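# Stand twelve cartons on edge in two rows

## Task

Set every one of the twelve cartons upright on a long narrow edge, the way books stand on a shelf. They must form two straight rows of six cartons each, with the large faces of neighbouring cartons touching. The two rows run next to each other and parallel, lined up with one another, and their centre lines are no more than 35 cm apart.

## Robot and tools

Robot: two six-joint arms, left_arm and right_arm. right_arm carries a five-finger right hand and left_arm a mirrored left hand. Base positions in the scene frame are left_arm (+0.022, +0.492, 0) m and right_arm (-0.006, -0.391, 0) m, each with a very small yaw. The scene frame has its origin at table-top height, midway between the nominal bases. +z points up, +x points out over the table, and left_arm sits on the +y side. Camera image sides do not follow these names.

Hand point: a point fixed to the palm, 0.05 m in front of it and 0.15 m out from the wrist flange. Its +z runs along the straight fingers and +y points out of the palm. For the right hand, +x runs across the palm away from the thumb; for the left hand, +x runs toward the thumb. Straight fingertips reach 0.06 to 0.07 m past the point. A bracket on the little-finger side of the wrist sticks out and can strike things. With the hand level, the wrist can sit lower than the hand point and reach the table first.

Frames: reported hand positions, quaternions, velocities and Hand targets are in each arm's own base frame. Pose offsets you send are along the current Hand target's own axes. Fixed cameras and the table use the scene frame.

A row is 28 numbers, each in [-1, 1], and both arms are always included. The order is: left dx, dy, dz, rx, ry, rz; left thumb_turn, thumb_bend, index, middle, ring, little; left force_limit, speed. The same fourteen numbers for the right arm follow. The pose part is an offset from the Hand target the arm had when the action or move began. 1.0 equals 0.6 m or 180 degrees, and rx, ry, rz form one rotation vector. Rows within one action do not add up; each counts from that same start. Six zeros means hold or return to the Hand target. The controller clips a commanded orientation to within 32 degrees of the measured one at each step.

The six hand numbers are absolute motor targets: -1 is open and +1 is closed. For the thumb, turn +1 puts it in front of the palm and bend +1 curls it fully. force_limit maps linearly from about 0 N at -1 to 10 N at +1 (15 N for the two thumb motors). speed runs from nearly zero at -1 to full at +0.48 and stays full above that. A hand has no 'unchanged' value: to leave it alone, resend the eight numbers you last sent for it. Before you have sent any, use its hand_measured plus hand_force_limit and hand_speed. A grip works on objects about 0.035 to 0.065 m thick with the thumb in front. For a soft grip, close with speed at -0.94 or below. To squeeze harder, raise force_limit and send a target closed further than hand_measured.

Tools:
- execute_actions(actions, cameras): actions is a list of actions. Each action is up to 15 rows, one per 1/30 s step, and a short action repeats its last row. Images come back only for an empty list or when cameras names them.
- move(target, speed, blend, stop_force, zero, blocking, cameras): target is one 28-number row or a list of up to 15 rows. Every row is an offset from the same starting Hand targets. speed is in m/s, from 0.002 to 3.6, default 0.25; turn rate is limited to twice that in rad/s. blend is a corner radius in m for lists. stop_force is 3 to 120 N and ends an arm's path when it meets that much resistance. It is unreliable when the hand turns, and it cannot be combined with blocking=false. zero (default true) re-zeroes before the move. The paths go straight, avoid nothing, and can overshoot when fast. Keep paths away from an arm's own base.
- wait(seconds): 0 to 10.
- stop: brakes a running move.
- zoom_image(camera, region): region is [x0, y0, x1, y1] in pixels of the latest image, at most 504 by 504.
- show_instructions: shows the reference pages.
- zero_wrist_force(arm): arm is left_arm or right_arm.
- finished_scene(scene): scene is 1 and may be left out. It is final.
Cameras: cam_high, cam_left_wrist, cam_right_wrist, each 672x504.

Results: each arm reports end_effector_position in m, end_effector_quat_wxyz, and velocities (left out when the joints are still). It also gives Hand target, joint positions and torques, and Wrist force and Wrist torque along the end effector's axes, plus the peak since the last result. Each hand reports hand_measured, hand_stopped_by (moving, target, force, stalled, fault) and hand_load_n; these are six values in motor order. A lost grip shows as hand_load_n dropping to near 0. A move adds a 'move:' line such as done, off_target, moving, held or fault. limits=paced means the pose was clipped, and limits=held means steps were withheld. An arm often rests short of its Hand target. Send the remaining gap as an offset.

Avoid: a carton falling or ending up off the table, which fails the task. Also avoid dropping cartons, releasing them while they move, and slamming into the table or cartons. The arms are stiff, and a target even slightly beyond a firm contact can trigger a fault. A fault stops the arm for 10 s: contact torque at the joint limits (130 N m for the big joints, 24.3 N m for the wrists) or about 150 N on any part. A clearance check holds back commands that bring the arms close. Still, any hit between arms or hands can fail the scene. Don't overload the fingers. Motors heat when stretched out or pushing: a MOTOR HOT line appears at 70 °C, and the arm locks for a while at 85 °C. Loose cartons may occasionally be nudged by outside pushes.

Each tool is called after ">>>" by a JSON object that holds its "op" and its "data", one argument or row to a line.

Reference images:

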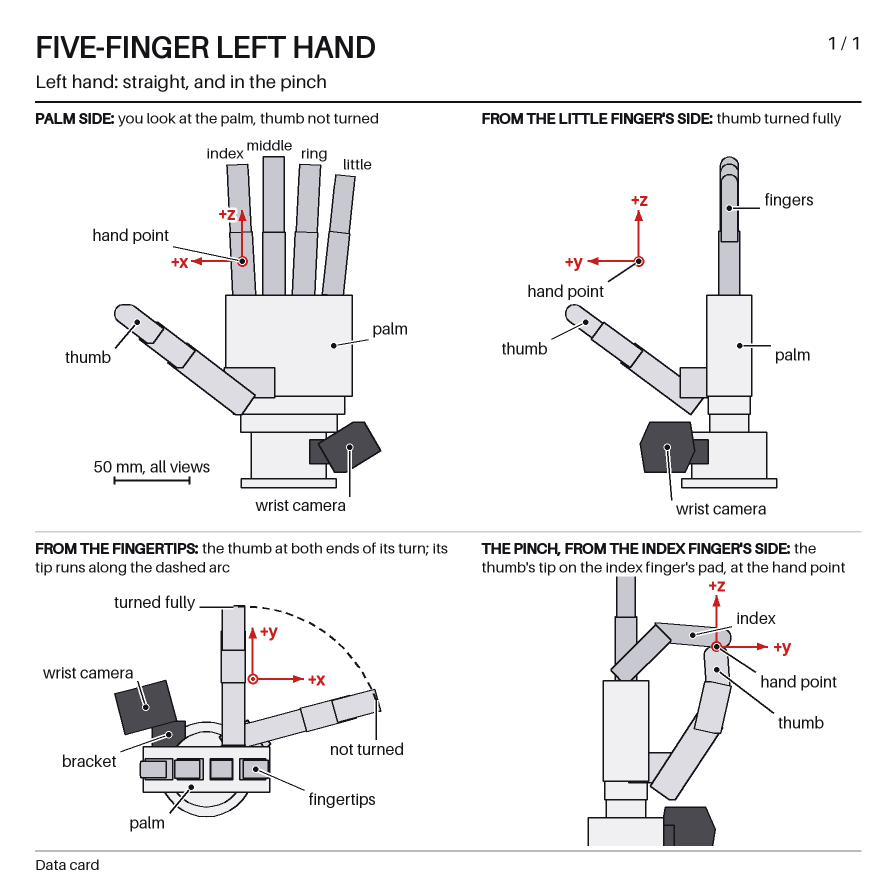

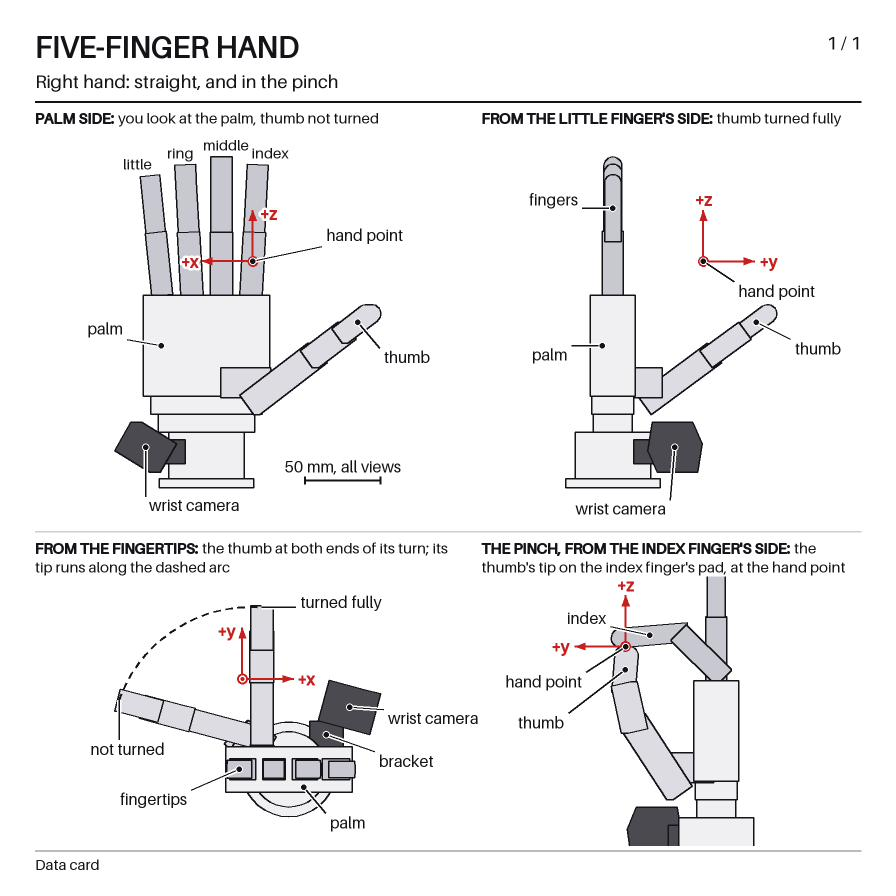

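## Session

>>> {"op": "execute_actions", "data": {
  "actions": []
}}

Scene clock: 0.00 s.
left_arm: end_effector_position=(+0.3263, -0.6427, +0.3303) hand_measured=(-1.000, -1.000, -1.000, -1.000, -1.000, -1.000) hand_load_n=(+0.0, +0.0, +0.0, +0.0, +0.0, +0.5) hand_stopped_by=(target, target, target, target, target, target) hand_force_limit=0.00 hand_speed=-0.80 end_effector_quat_wxyz=(+0.552, +0.531, +0.407, -0.498) | right_arm: end_effector_position=(+0.6209, +0.1094, +0.2361) hand_measured=(-1.000, -1.000, -1.000, -1.000, -1.000, -1.000) hand_load_n=(+0.0, +0.0, +0.0, +0.0, +0.0, +0.0) hand_stopped_by=(target, target, target, target, target, target) hand_force_limit=0.00 hand_speed=-0.80 end_effector_quat_wxyz=(+0.739, -0.671, +0.026, +0.049)
Joint positions: left_arm=[2.482 -2.127 -1.878 1.054 0.587 1.594] | right_arm=[-0.411 -0.644 1.326 2.689 0.448 -0.102]
Joint velocities: within noise
Joint torques (N m): no reading
Wrist force (N): no reading
Wrist torque (N m): no reading
Wrist force, peak (N): no reading
Hand target: left_arm +0.3263, -0.6427, +0.3303; +0.552, +0.531, +0.407, -0.498 | right_arm +0.6209, +0.1094, +0.2361; +0.739, -0.671, +0.026, +0.049

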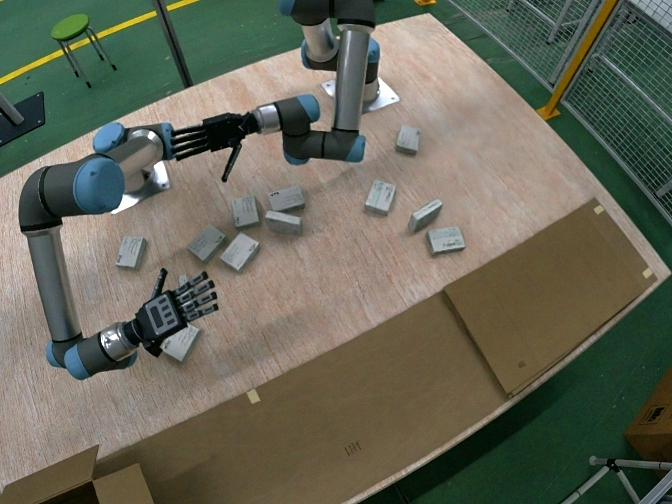

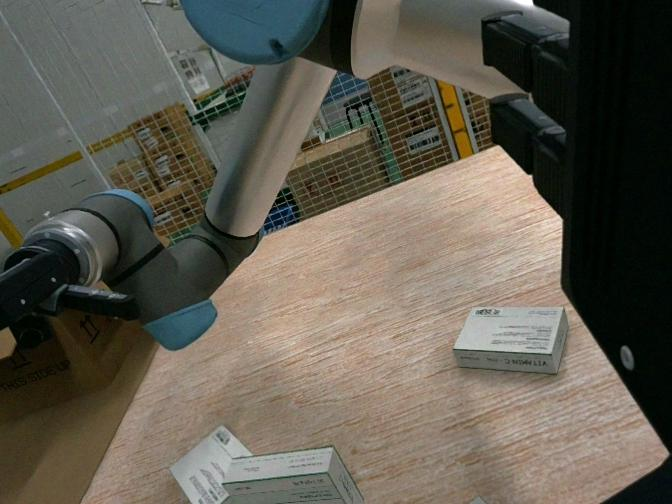

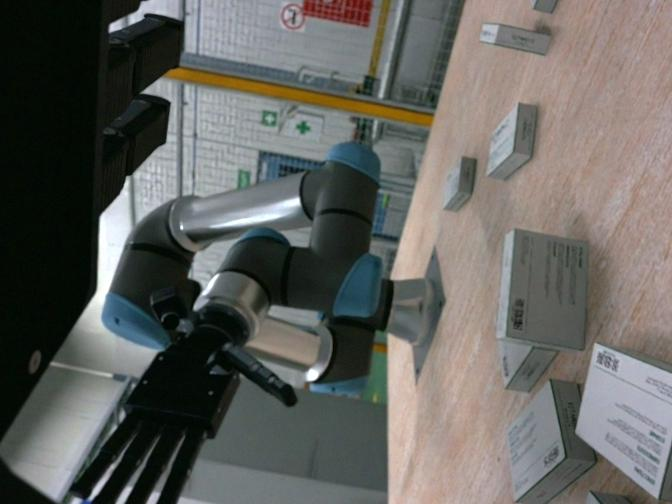

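>>> {"op": "zoom_image", "data": {
  "camera": "cam_high",
  "region": [60, 150, 340, 380]
}}

>>> {"op": "zoom_image", "data": {
  "camera": "cam_high",
  "region": [340, 80, 620, 310]
}}

>>> {"op": "zoom_image", "data": {
  "camera": "cam_right_wrist",
  "region": [400, 100, 672, 504]
}}

>>> {"op": "zoom_image", "data": {
  "camera": "cam_left_wrist",
  "region": [100, 250, 604, 504]
}}

Scaled by 1.800 from the camera's 672x504 image, which has a finer 960x720 frame.

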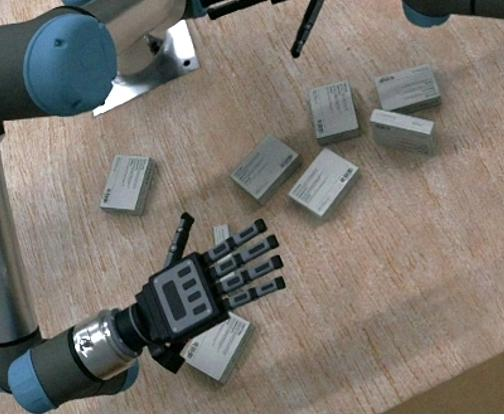

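Scaled by 1.800 from the camera's 672x504 image, which has a finer 960x720 frame.

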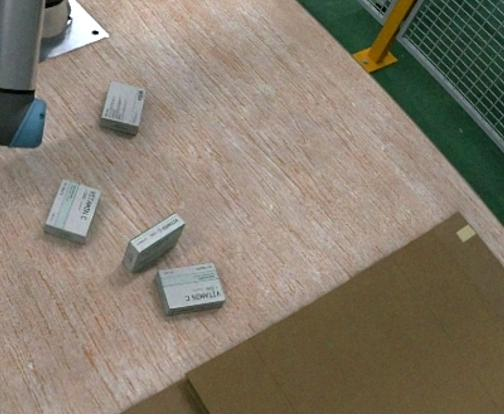

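Scaled by 1.248 from the camera's 672x504 image, which has a finer 960x720 frame.

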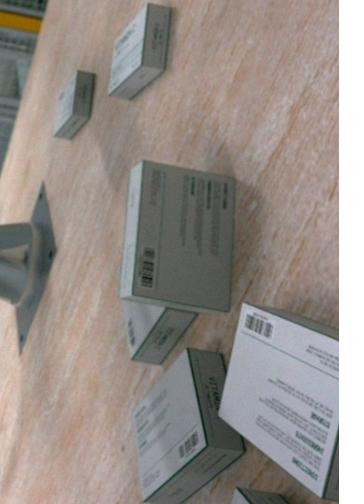

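Scaled by 1.000.

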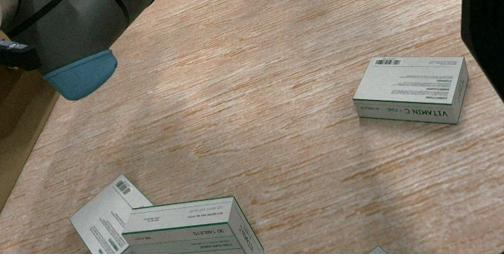

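>>> {"op": "move", "data": {
  "target": [-0.0686,-0.035,-0.578,0,0,0,1,-1,-1,-1,-1,-1,0,0,0,0,0,0,0,0,1,-1,-1,-1,-1,-1,0,0],
  "cameras": []
}}

>>> {"op": "move", "data": {
  "target": [0,0,0,0,0,0,1,-1,-1,-1,-1,-1,0,0,-0.514,-0.111,0.030,0,0,0,1,-1,-1,-1,-1,-1,0,0],
  "cameras": ["all"]
}}

Scene clock: 198.97 s.
left_arm: end_effector_position=(+0.3266, -0.2929, +0.3304) hand_measured=(+1.000, -1.000, -1.000, -1.000, -1.000, -1.000) hand_load_n=(+0.5, +0.0, +0.0, +0.0, +0.0, +0.0) hand_stopped_by=(target, target, target, target, target, target) hand_force_limit=0.00 hand_speed=0.00 end_effector_quat_wxyz=(+0.552, +0.531, +0.406, -0.498) | right_arm: end_effector_position=(+0.6209, +0.1094, +0.2361) hand_measured=(+1.000, -1.000, -1.000, -1.000, -1.000, -1.000) hand_load_n=(+0.0, +0.0, +0.0, +0.0, -0.5, +0.0) hand_stopped_by=(target, target, target, target, target, target) hand_force_limit=0.00 hand_speed=0.00 end_effector_quat_wxyz=(+0.739, -0.671, +0.026, +0.049)
Joint positions: left_arm=[3.496 -1.72 -2.56 0.894 -0.448 1.976] | right_arm=[-0.411 -0.644 1.326 2.689 0.448 -0.102]
Joint torques (N m): left_arm=[6.54 3.24 7.42 -2.26 -2.54 1.41] | right_arm=[-0.05 -46.21 -15.05 0.34 0.12 0.11]
Wrist force (N): left_arm=[-0.3 -0.1 0.2] | right_arm=[-0.2 0.2 0.0]
Wrist torque (N m): left_arm=[-0.01 0.06 -0.07] | right_arm=[0.03 0.04 0.00]
Wrist force, peak (N): left_arm=[0.0 -0.1 2.0] | right_arm=[0.0 0.1 -0.5]
Hand target: left_arm +0.3266, -0.2929, +0.3303; +0.552, +0.531, +0.407, -0.498 | right_arm +0.6209, +0.1094, +0.2361; +0.739, -0.671, +0.026, +0.049
Off the commanded pose: left_arm 0.000 m, 0 deg | right_arm 0.000 m, 0 deg.
move: done
No camera images: "cameras" was empty.

Scene clock: 200.73 s.
left_arm: end_effector_position=(+0.3266, -0.2929, +0.3303) hand_measured=(+1.000, -1.000, -1.000, -1.000, -1.000, -1.000) hand_load_n=(+0.5, +0.0, +0.0, +0.0, +0.0, +0.0) hand_stopped_by=(target, target, target, target, target, target) hand_force_limit=0.00 hand_speed=0.00 end_effector_quat_wxyz=(+0.552, +0.531, +0.407, -0.498) | right_arm: end_effector_position=(+0.3211, +0.1094, +0.3359) hand_measured=(+1.000, -1.000, -1.000, -1.000, -1.000, -1.000) hand_load_n=(+0.0, +0.0, +0.0, +0.0, +0.0, +0.0) hand_stopped_by=(target, target, target, target, target, target) hand_force_limit=0.00 hand_speed=0.00 end_effector_quat_wxyz=(+0.739, -0.671, +0.026, +0.049)
Joint positions: left_arm=[3.496 -1.721 -2.56 0.894 -0.448 1.975] | right_arm=[-0.723 -1.314 2.204 2.396 0.755 0]
Joint torques (N m): left_arm=[8.06 3.02 -1.15 -1.86 -2.44 -2.9] | right_arm=[-5.71 -28.97 -4.19 1.23 1.54 -1.82]
Wrist force (N): left_arm=[-0.2 0.3 0.1] | right_arm=[-0.2 0.4 0.0]
Wrist torque (N m): left_arm=[0.04 0.05 -0.06] | right_arm=[0.03 0.03 -0.08]
Wrist force, peak (N): left_arm=[-0.1 0.1 0.7] | right_arm=[-2.2 -0.2 0.4]
Hand target: left_arm +0.3266, -0.2929, +0.3303; +0.552, +0.531, +0.407, -0.498 | right_arm +0.3210, +0.1094, +0.3359; +0.739, -0.671, +0.026, +0.049
Off the commanded pose: left_arm 0.000 m, 0 deg | right_arm 0.000 m, 0 deg.
move: done

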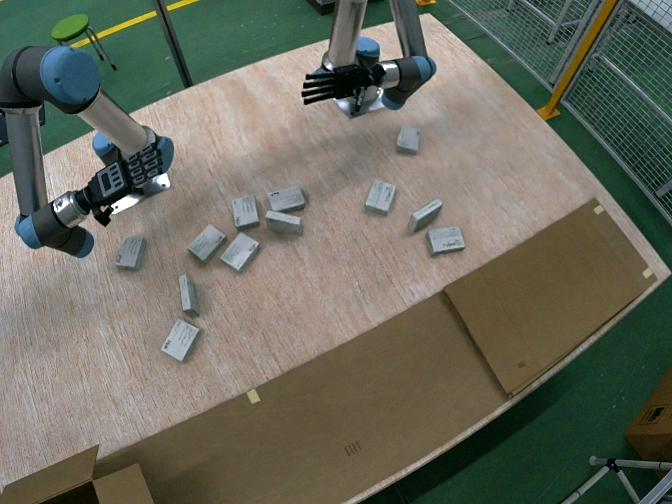

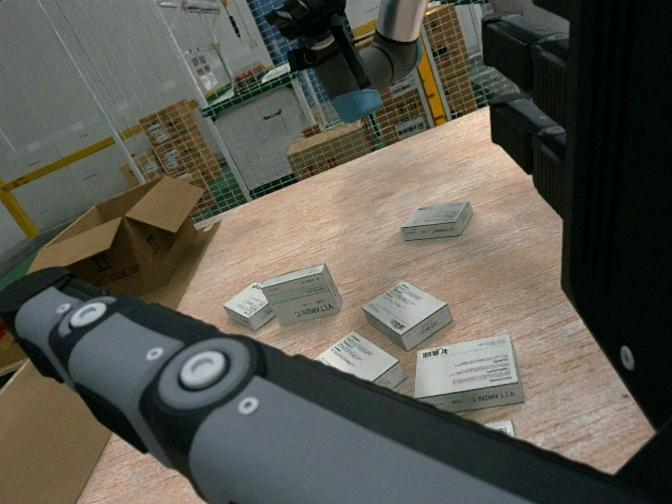

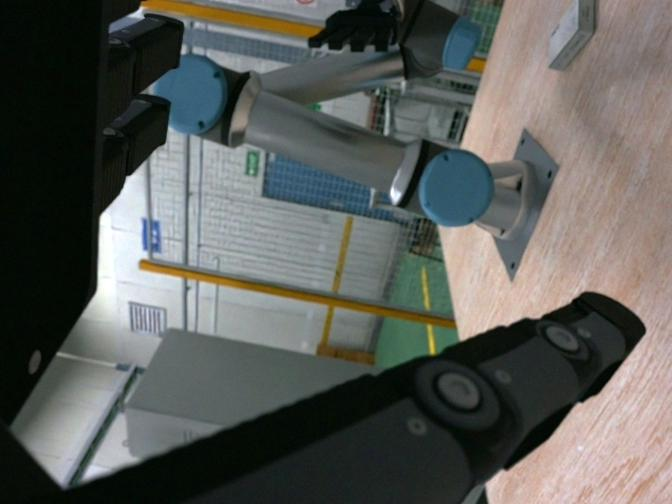

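>>> {"op": "zoom_image", "data": {
  "camera": "cam_high",
  "region": [60, 110, 220, 230]
}}

>>> {"op": "zoom_image", "data": {
  "camera": "cam_high",
  "region": [290, 40, 450, 160]
}}

>>> {"op": "zoom_image", "data": {
  "camera": "cam_high",
  "region": [110, 170, 320, 370]
}}

Scaled by 3.150 from the camera's 672x504 image, which has a finer 960x720 frame.

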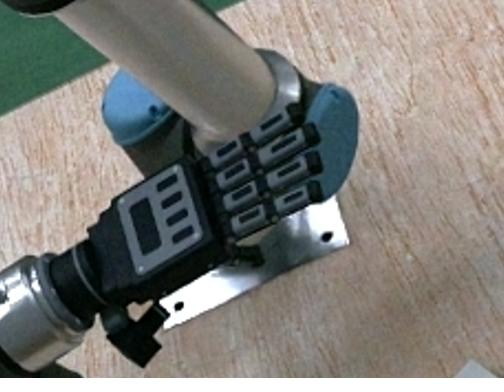

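Scaled by 3.150 from the camera's 672x504 image, which has a finer 960x720 frame.

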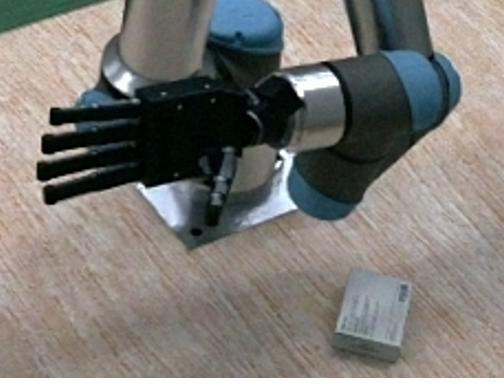

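Scaled by 2.400 from the camera's 672x504 image, which has a finer 960x720 frame.

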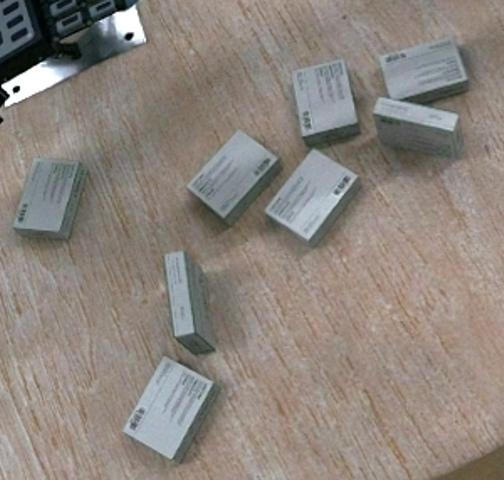

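>>> {"op": "zoom_image", "data": {
  "camera": "cam_high",
  "region": [160, 260, 240, 340]
}}

>>> {"op": "zoom_image", "data": {
  "camera": "cam_high",
  "region": [390, 180, 480, 270]
}}

>>> {"op": "zoom_image", "data": {
  "camera": "cam_high",
  "region": [240, 170, 320, 250]
}}

Scaled by 6.300 from the camera's 672x504 image, which has a finer 960x720 frame.

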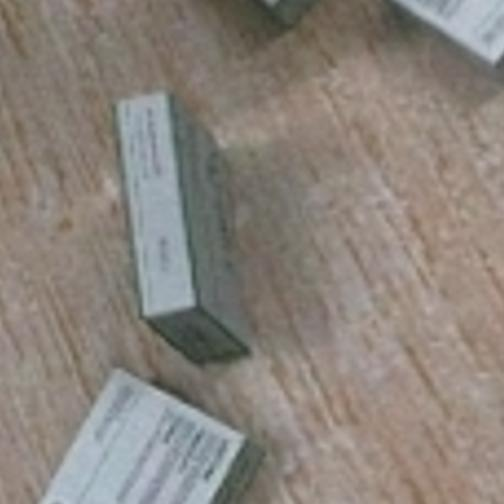

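Scaled by 5.600 from the camera's 672x504 image, which has a finer 960x720 frame.

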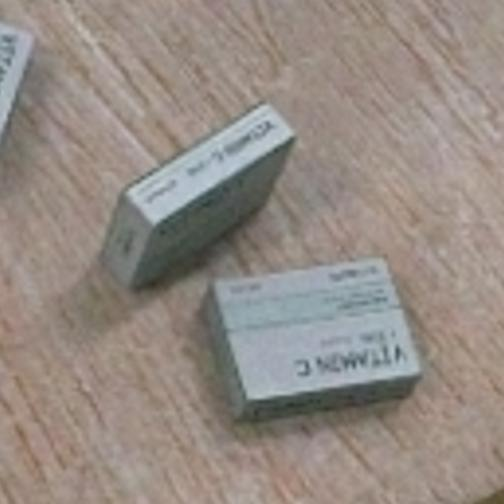

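Scaled by 6.300 from the camera's 672x504 image, which has a finer 960x720 frame.

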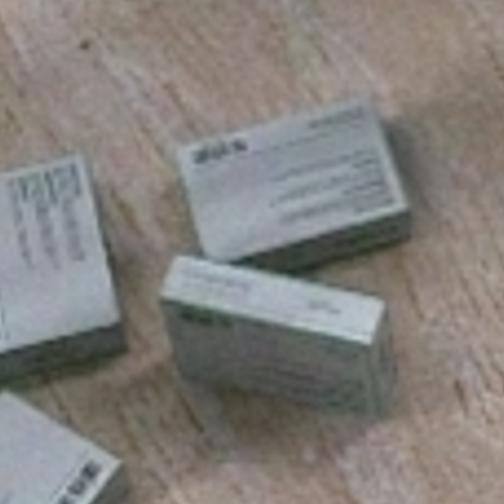

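>>> {"op": "move", "data": {
  "target": [0,0,0,0,0,0,1,-1,-1,-1,-1,-1,0,0,0.2738,0.2855,0.1813,-0.194,0.3635,0.0729,1,-1,-1,-1,-1,-1,0,0],
  "cameras": ["all"]
}}

Scene clock: 525.07 s.
left_arm: end_effector_position=(+0.3266, -0.2929, +0.3303) hand_measured=(+1.000, -1.000, -1.000, -1.000, -1.000, -1.000) hand_load_n=(+0.0, +0.0, +0.0, +0.0, +0.0, +0.0) hand_stopped_by=(target, target, target, target, target, target) hand_force_limit=0.00 hand_speed=0.00 end_effector_quat_wxyz=(+0.552, +0.531, +0.407, -0.498) | right_arm: end_effector_position=(+0.4630, +0.2399, +0.1599) hand_measured=(+1.000, -1.000, -1.000, -1.000, -1.000, -1.000) hand_load_n=(+0.0, +0.0, +0.0, +0.0, +0.0, +0.0) hand_stopped_by=(target, target, target, target, target, target) hand_force_limit=0.00 hand_speed=0.00 end_effector_quat_wxyz=(-0.376, +0.764, -0.471, +0.231) end_effector_velocity=(+0.000, -0.001, -0.001) end_effector_angular_velocity=(-0.002, +0.002, -0.004)
Joint positions: left_arm=[3.496 -1.721 -2.56 0.894 -0.448 1.975] | right_arm=[0.019 -1.483 1.875 0.315 1.22 2.857]
Joint velocities: left_arm=[within noise] | right_arm=[0 0 0.001 0 0.005 0.002]
Joint torques (N m): left_arm=[7.69 3.42 -1.34 -0.13 -1.92 -2.8] | right_arm=[11.3 -15.35 -16.27 0.76 1.6 1.81]
Wrist force (N): left_arm=[-0.1 0.0 0.0] | right_arm=[0.3 0.4 -1.7]
Wrist torque (N m): left_arm=[0.01 0.02 -0.04] | right_arm=[-0.18 0.25 0.06]
Wrist force, peak (N): left_arm=[-0.4 0.1 0.5] | right_arm=[0.3 0.3 -1.9]
Hand target: left_arm +0.3266, -0.2929, +0.3303; +0.552, +0.531, +0.407, -0.498 | right_arm +0.4630, +0.2400, +0.1599; -0.376, +0.764, -0.471, +0.231
Off the commanded pose: left_arm 0.000 m, 0 deg | right_arm 0.000 m, 0 deg.
move: done

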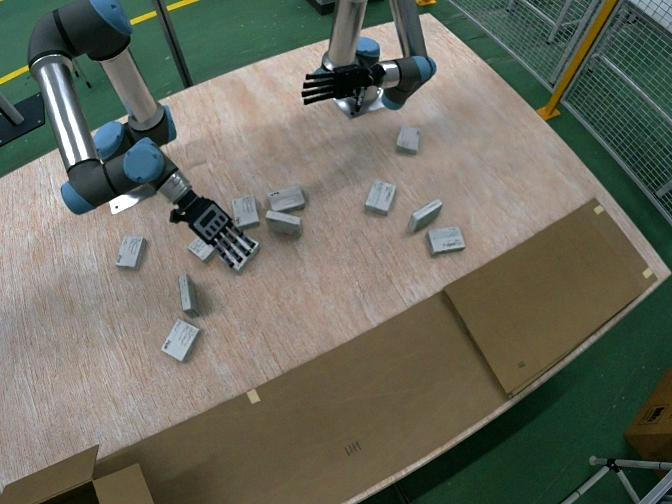

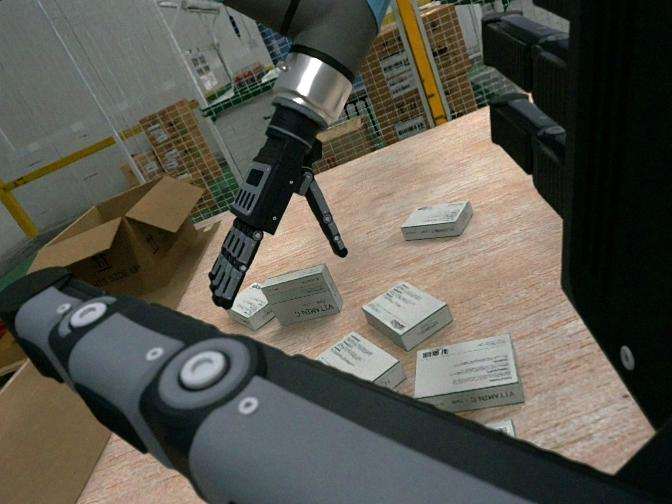

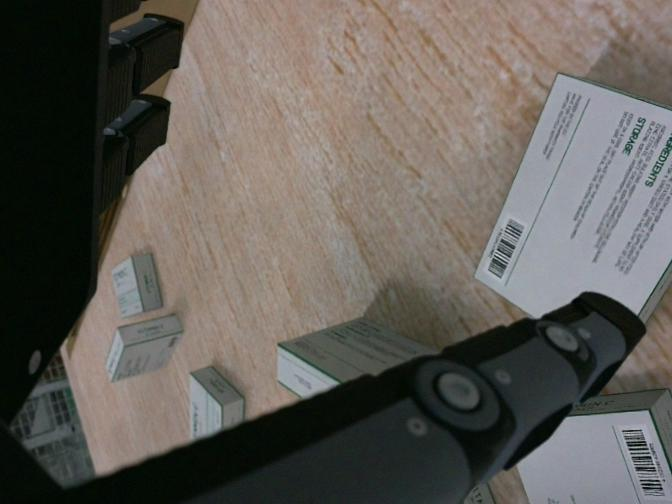

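>>> {"op": "zoom_image", "data": {
  "camera": "cam_high",
  "region": [160, 180, 280, 280]
}}

Scaled by 4.200 from the camera's 672x504 image, which has a finer 960x720 frame.

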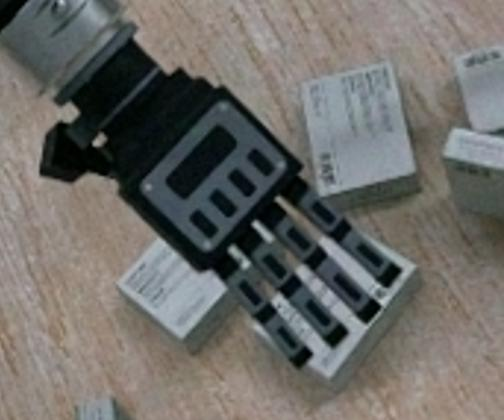

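>>> {"op": "move", "data": {
  "target": [0,0,0,0,0,0,1,-1,-1,-1,-1,-1,0,0,0.0258,0.117,0.0118,0,0,0,1,-1,-0.7,-0.7,1,1,0,0],
  "cameras": ["all"]
}}

Scene clock: 679.53 s.
left_arm: end_effector_position=(+0.3266, -0.2929, +0.3303) hand_measured=(+1.000, -1.000, -1.000, -1.000, -1.000, -1.000) hand_load_n=(+0.5, +0.0, +0.0, +0.0, +0.0, +0.0) hand_stopped_by=(target, target, target, target, target, target) hand_force_limit=0.00 hand_speed=0.00 end_effector_quat_wxyz=(+0.552, +0.531, +0.407, -0.498) | right_arm: end_effector_position=(+0.4367, +0.2095, +0.1000) hand_measured=(+1.000, -1.000, -0.700, -0.700, +1.000, +1.000) hand_load_n=(+0.0, +0.0, +0.0, +0.0, +0.0, +0.0) hand_stopped_by=(target, target, target, target, target, target) hand_force_limit=0.00 hand_speed=0.00 end_effector_quat_wxyz=(-0.376, +0.764, -0.471, +0.231)
Joint positions: left_arm=[3.496 -1.721 -2.56 0.894 -0.448 1.975] | right_arm=[-0.08 -1.492 2.063 0.163 1.145 2.787]
Joint torques (N m): left_arm=[7.48 3.43 -1.3 0.51 -1.61 -2.92] | right_arm=[7.41 -18.3 -7.66 -1.22 -0.83 -0.26]
Wrist force (N): left_arm=[-0.1 0.1 0.1] | right_arm=[0.2 0.3 -1.5]
Wrist torque (N m): left_arm=[0.01 0.02 -0.05] | right_arm=[-0.18 0.27 -0.14]
Wrist force, peak (N): left_arm=[0.0 0.1 0.7] | right_arm=[0.5 2.0 -1.4]
Hand target: left_arm +0.3266, -0.2929, +0.3303; +0.552, +0.531, +0.407, -0.498 | right_arm +0.4367, +0.2095, +0.1000; -0.376, +0.764, -0.471, +0.231
Off the commanded pose: left_arm 0.000 m, 0 deg | right_arm 0.000 m, 0 deg.
move: done

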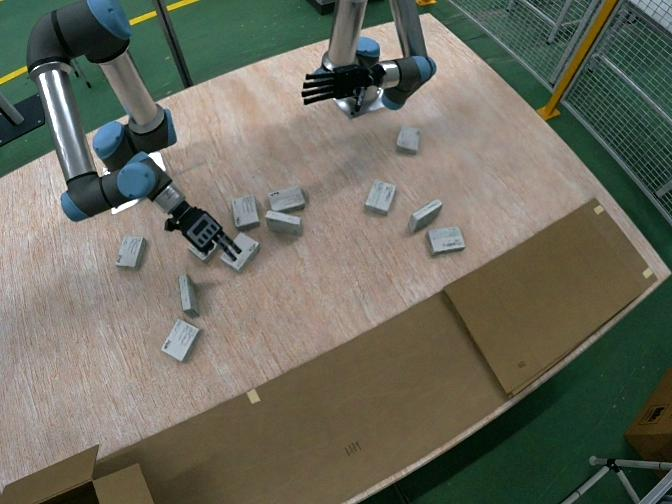

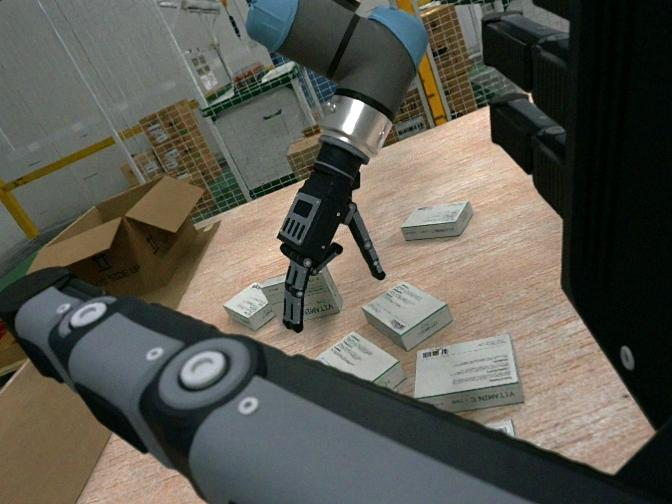

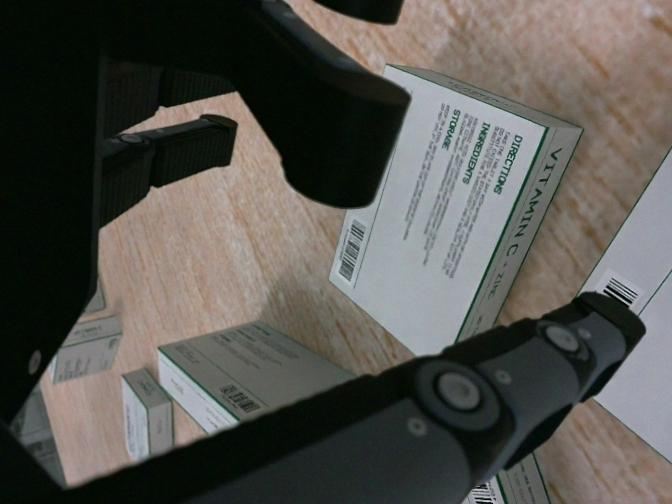

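>>> {"op": "zoom_image", "data": {
  "camera": "cam_high",
  "region": [160, 190, 280, 290]
}}

>>> {"op": "zoom_image", "data": {
  "camera": "cam_left_wrist",
  "region": [200, 150, 450, 400]
}}

Scaled by 4.200 from the camera's 672x504 image, which has a finer 960x720 frame.

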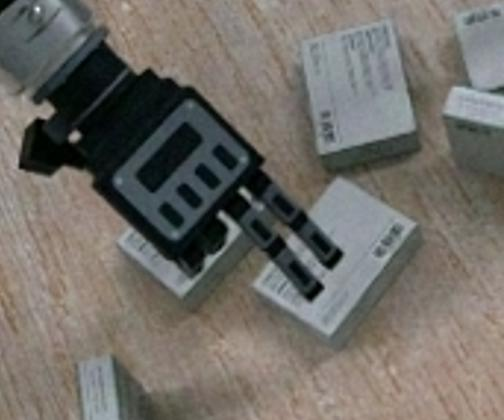

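Scaled by 2.016 from the camera's 672x504 image, which has a finer 960x720 frame.

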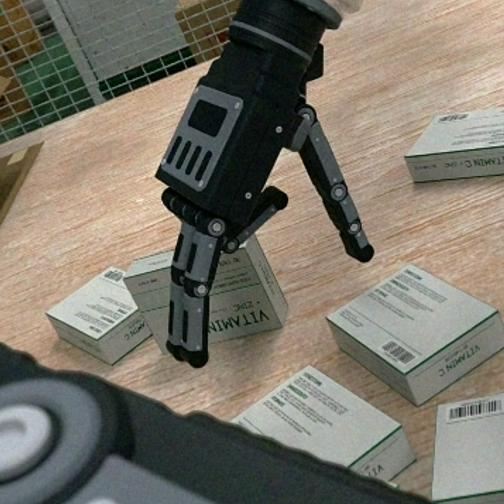

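>>> {"op": "move", "data": {
  "target": [0,0,0,0,0,0,1,-1,-1,-1,-1,-1,0,0,0.0117,0.068,0.021,0,0,0,1,-1,-0.7,-0.7,1,1,0,0],
  "cameras": ["cam_high","cam_right_wrist"]
}}

>>> {"op": "zoom_image", "data": {
  "camera": "cam_high",
  "region": [160, 190, 280, 290]
}}

Scene clock: 799.60 s.
left_arm: end_effector_position=(+0.3266, -0.2929, +0.3303) hand_measured=(+1.000, -1.000, -1.000, -1.000, -1.000, -1.000) hand_load_n=(+0.0, +0.0, +0.0, +0.0, +0.0, +0.0) hand_stopped_by=(target, target, target, target, target, target) hand_force_limit=0.00 hand_speed=0.00 end_effector_quat_wxyz=(+0.552, +0.531, +0.407, -0.498) | right_arm: end_effector_position=(+0.4266, +0.1965, +0.0599) hand_measured=(+1.000, -1.000, -0.700, -0.700, +1.000, +1.000) hand_load_n=(+0.0, +0.0, +0.0, +0.0, +0.0, +0.0) hand_stopped_by=(target, target, target, target, target, target) hand_force_limit=0.00 hand_speed=0.00 end_effector_quat_wxyz=(-0.376, +0.764, -0.471, +0.231)
Joint positions: left_arm=[3.496 -1.721 -2.56 0.894 -0.448 1.975] | right_arm=[-0.129 -1.457 2.153 0.053 1.11 2.751]
Joint torques (N m): left_arm=[7.4 3.6 -1.4 0.41 -1.28 -2.92] | right_arm=[13.31 -23.42 -15.79 1.02 1.37 2.19]
Wrist force (N): left_arm=[0.0 0.1 0.1] | right_arm=[0.4 0.5 -1.4]
Wrist torque (N m): left_arm=[0.02 0.02 -0.04] | right_arm=[-0.14 0.25 -0.02]
Wrist force, peak (N): left_arm=[-0.5 -0.2 0.3] | right_arm=[0.4 1.5 -1.2]
Hand target: left_arm +0.3266, -0.2929, +0.3303; +0.552, +0.531, +0.407, -0.498 | right_arm +0.4266, +0.1966, +0.0599; -0.376, +0.764, -0.471, +0.231
Off the commanded pose: left_arm 0.000 m, 0 deg | right_arm 0.000 m, 0 deg.
move: done
Images, in order (width x height): cam_high 672x504, cam_right_wrist 672x504.

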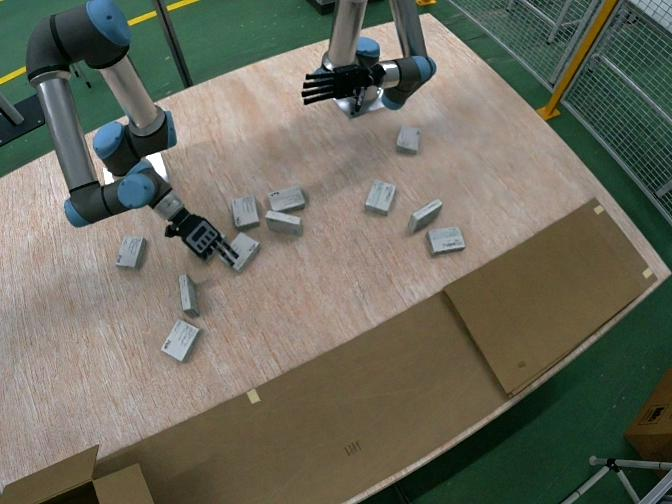

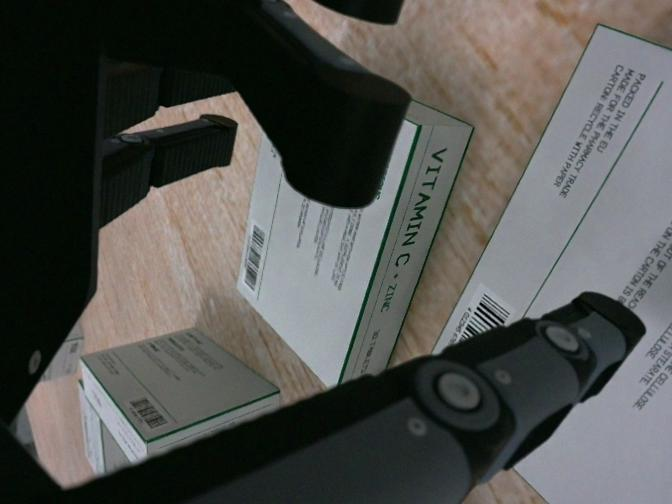

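Scaled by 4.200 from the camera's 672x504 image, which has a finer 960x720 frame.

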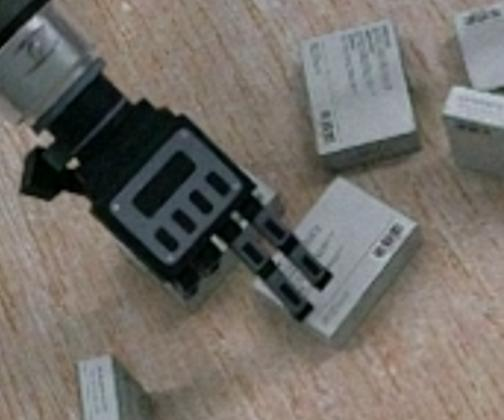

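>>> {"op": "move", "data": {
  "target": [
    [0,0,0,0,0,0,1,-1,-1,-1,-1,-1,0,0,0,-0.132,-0.1017,0,0,0,1,-1,-0.7,-0.7,1,1,0,0],
    [0,0,0,0,0,0,1,-1,-1,-1,-1,-1,0,0,0.5012,-0.1852,-0.0323,0,-0.0571,-0.0441,1,-1,-0.7,-0.7,1,1,0,0],
    [0,0,0,0,0,0,1,-1,-1,-1,-1,-1,0,0,0.5012,-0.0928,0.0388,0,-0.0571,-0.0441,1,-1,-0.7,-0.7,1,1,0,0]
  ],
  "blend": [0.03,0.03,0],
  "cameras": ["all"]
}}

>>> {"op": "zoom_image", "data": {
  "camera": "cam_high",
  "region": [120, 260, 240, 380]
}}

Scene clock: 875.97 s.
left_arm: end_effector_position=(+0.3266, -0.2929, +0.3303) hand_measured=(+1.000, -1.000, -1.000, -1.000, -1.000, -1.000) hand_load_n=(+0.0, +0.0, +0.0, +0.0, +0.0, +0.0) hand_stopped_by=(target, target, target, target, target, target) hand_force_limit=0.00 hand_speed=0.00 end_effector_quat_wxyz=(+0.552, +0.531, +0.407, -0.498) | right_arm: end_effector_position=(+0.6087, -0.0484, +0.0897) hand_measured=(+1.000, -1.000, -0.700, -0.700, +1.000, +1.000) hand_load_n=(+0.0, +0.0, +0.0, +0.0, +0.0, +0.5) hand_stopped_by=(target, target, target, target, target, target) hand_force_limit=0.00 hand_speed=0.00 end_effector_quat_wxyz=(-0.400, +0.812, -0.381, +0.187) end_effector_velocity=(+0.001, +0.000, -0.001) end_effector_angular_velocity=(-0.003, -0.004, +0.000)
Joint positions: left_arm=[3.496 -1.721 -2.56 0.894 -0.448 1.975] | right_arm=[-0.587 -0.915 1.376 0.754 0.708 2.026]
Joint velocities: left_arm=[within noise] | right_arm=[0 0.001 0 -0.005 0 0]
Joint torques (N m): left_arm=[7.04 3.77 -0.53 0.51 -0.79 -2.74] | right_arm=[13.87 -31.44 -9.06 0.07 0.52 -1.07]
Wrist force (N): left_arm=[-0.3 0.0 0.4] | right_arm=[0.3 0.3 -1.0]
Wrist torque (N m): left_arm=[0.00 0.06 -0.06] | right_arm=[-0.19 0.26 -0.13]
Wrist force, peak (N): left_arm=[-0.4 0.1 0.5] | right_arm=[1.4 -0.2 -2.2]
Hand target: left_arm +0.3266, -0.2929, +0.3303; +0.552, +0.531, +0.407, -0.498 | right_arm +0.6087, -0.0484, +0.0896; -0.400, +0.812, -0.381, +0.187
Off the commanded pose: left_arm 0.000 m, 0 deg | right_arm 0.000 m, 0 deg.
move: done

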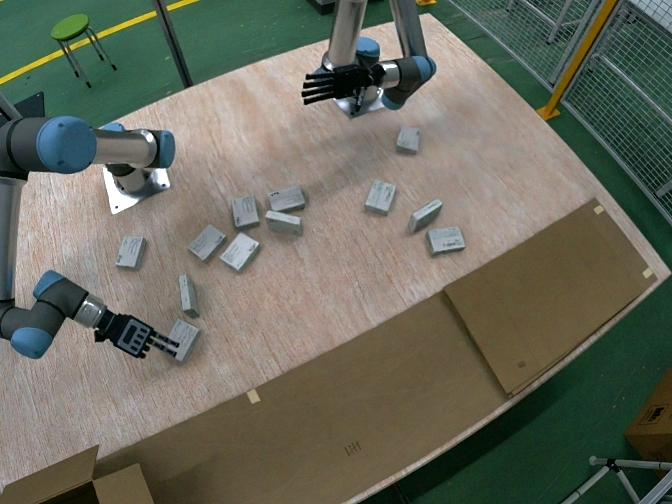

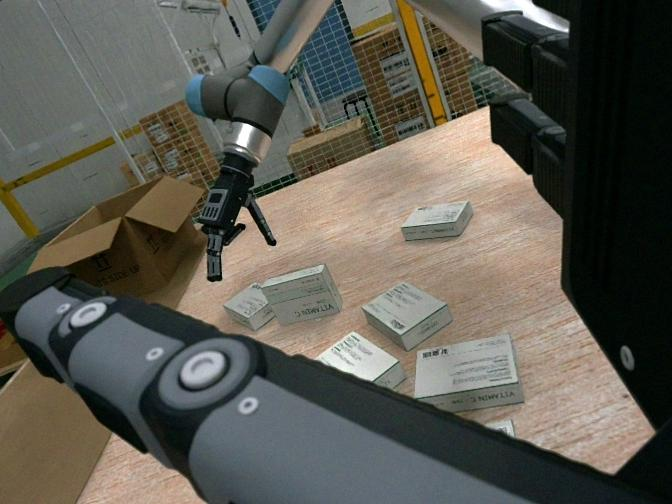

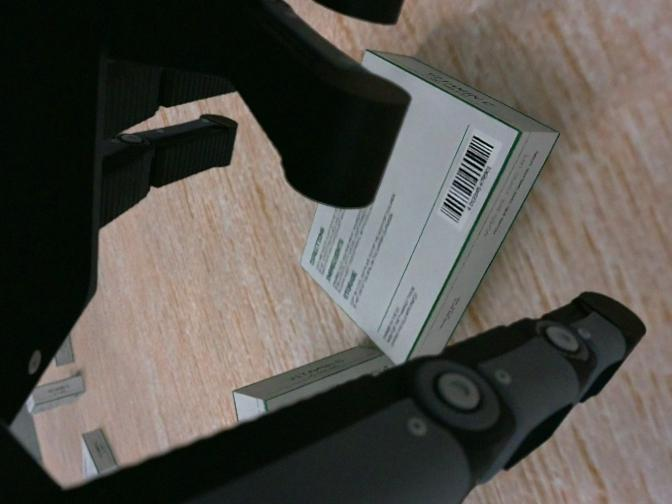

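Scaled by 4.200 from the camera's 672x504 image, which has a finer 960x720 frame.

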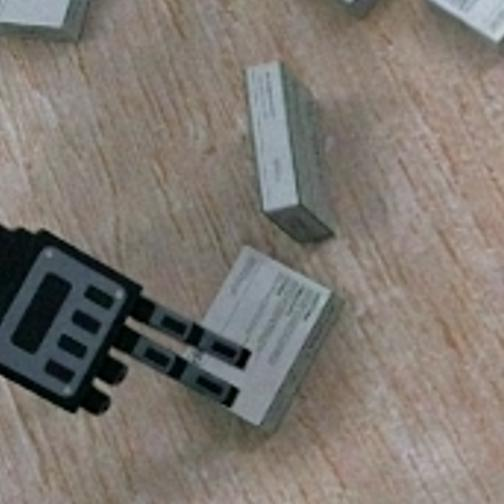

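>>> {"op": "move", "data": {
  "target": [0,0,0,0,0,0,1,-1,-1,-1,-1,-1,0,0,0,0.0572,0.0757,0,0,0,1,-1,-1,-1,1,1,0,0],
  "speed": 0.06,
  "stop_force": 6,
  "cameras": ["cam_high","cam_right_wrist"]
}}

>>> {"op": "zoom_image", "data": {
  "camera": "cam_high",
  "region": [120, 260, 240, 380]
}}

Scene clock: 979.70 s.
left_arm: end_effector_position=(+0.3266, -0.2929, +0.3303) hand_measured=(+1.000, -1.000, -1.000, -1.000, -1.000, -1.000) hand_load_n=(+0.5, +0.0, +0.0, +0.0, +0.0, +0.0) hand_stopped_by=(target, target, target, target, target, target) hand_force_limit=0.00 hand_speed=0.00 end_effector_quat_wxyz=(+0.552, +0.531, +0.407, -0.498) | right_arm: end_effector_position=(+0.6203, -0.0387, +0.0347) hand_measured=(+1.000, -1.000, -1.000, -1.000, +1.000, +1.000) hand_load_n=(+0.0, +0.0, +0.0, +0.0, +0.0, +0.0) hand_stopped_by=(target, target, target, target, target, target) hand_force_limit=0.00 hand_speed=0.00 end_effector_quat_wxyz=(-0.400, +0.812, -0.381, +0.187)
Joint positions: left_arm=[3.496 -1.721 -2.56 0.894 -0.448 1.975] | right_arm=[-0.56 -0.839 1.393 0.631 0.718 2.065]
Joint torques (N m): left_arm=[7.34 3.76 -1.1 0.54 -0.44 -2.77] | right_arm=[-13.48 -49.2 -22.74 0.66 -2.92 -1.96]
Wrist force (N): left_arm=[-0.1 0.1 0.4] | right_arm=[0.3 0.4 -1.3]
Wrist torque (N m): left_arm=[-0.01 0.04 -0.05] | right_arm=[-0.17 0.28 -0.08]
Wrist force, peak (N): left_arm=[-0.2 0.0 0.6] | right_arm=[0.5 0.6 -1.5]
Hand target: left_arm +0.3266, -0.2929, +0.3303; +0.552, +0.531, +0.407, -0.498 | right_arm +0.6203, -0.0387, +0.0347; -0.400, +0.812, -0.381, +0.187
Off the commanded pose: left_arm 0.000 m, 0 deg | right_arm 0.000 m, 0 deg.
move: done
Images, in order (width x height): cam_high 672x504, cam_right_wrist 672x504.

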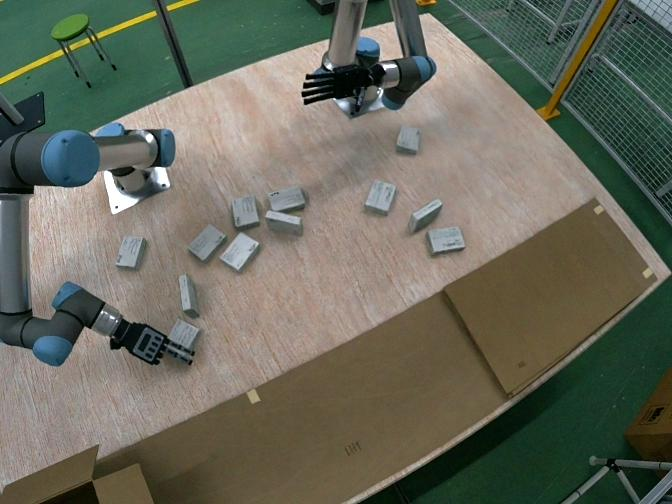

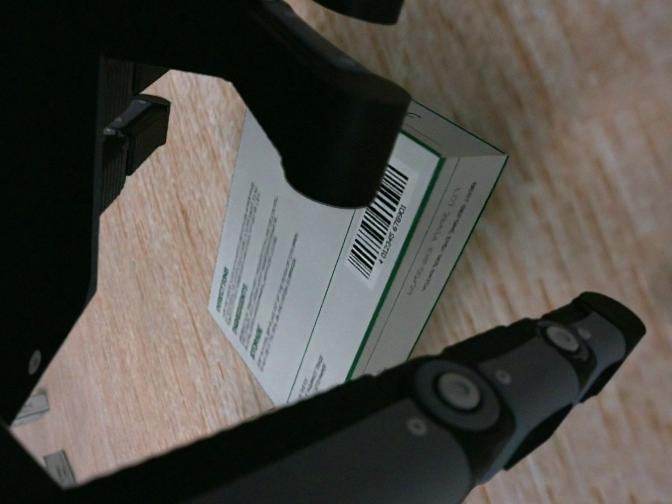

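Scaled by 4.200 from the camera's 672x504 image, which has a finer 960x720 frame.

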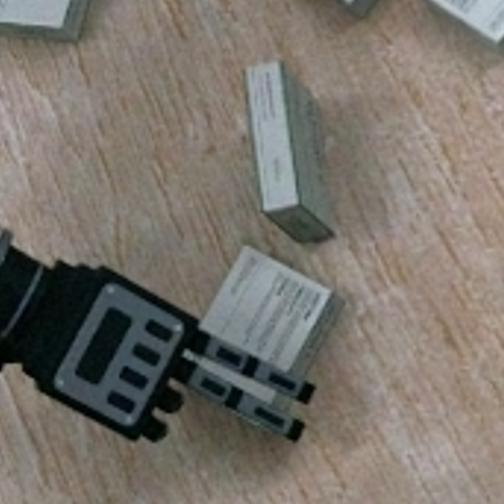

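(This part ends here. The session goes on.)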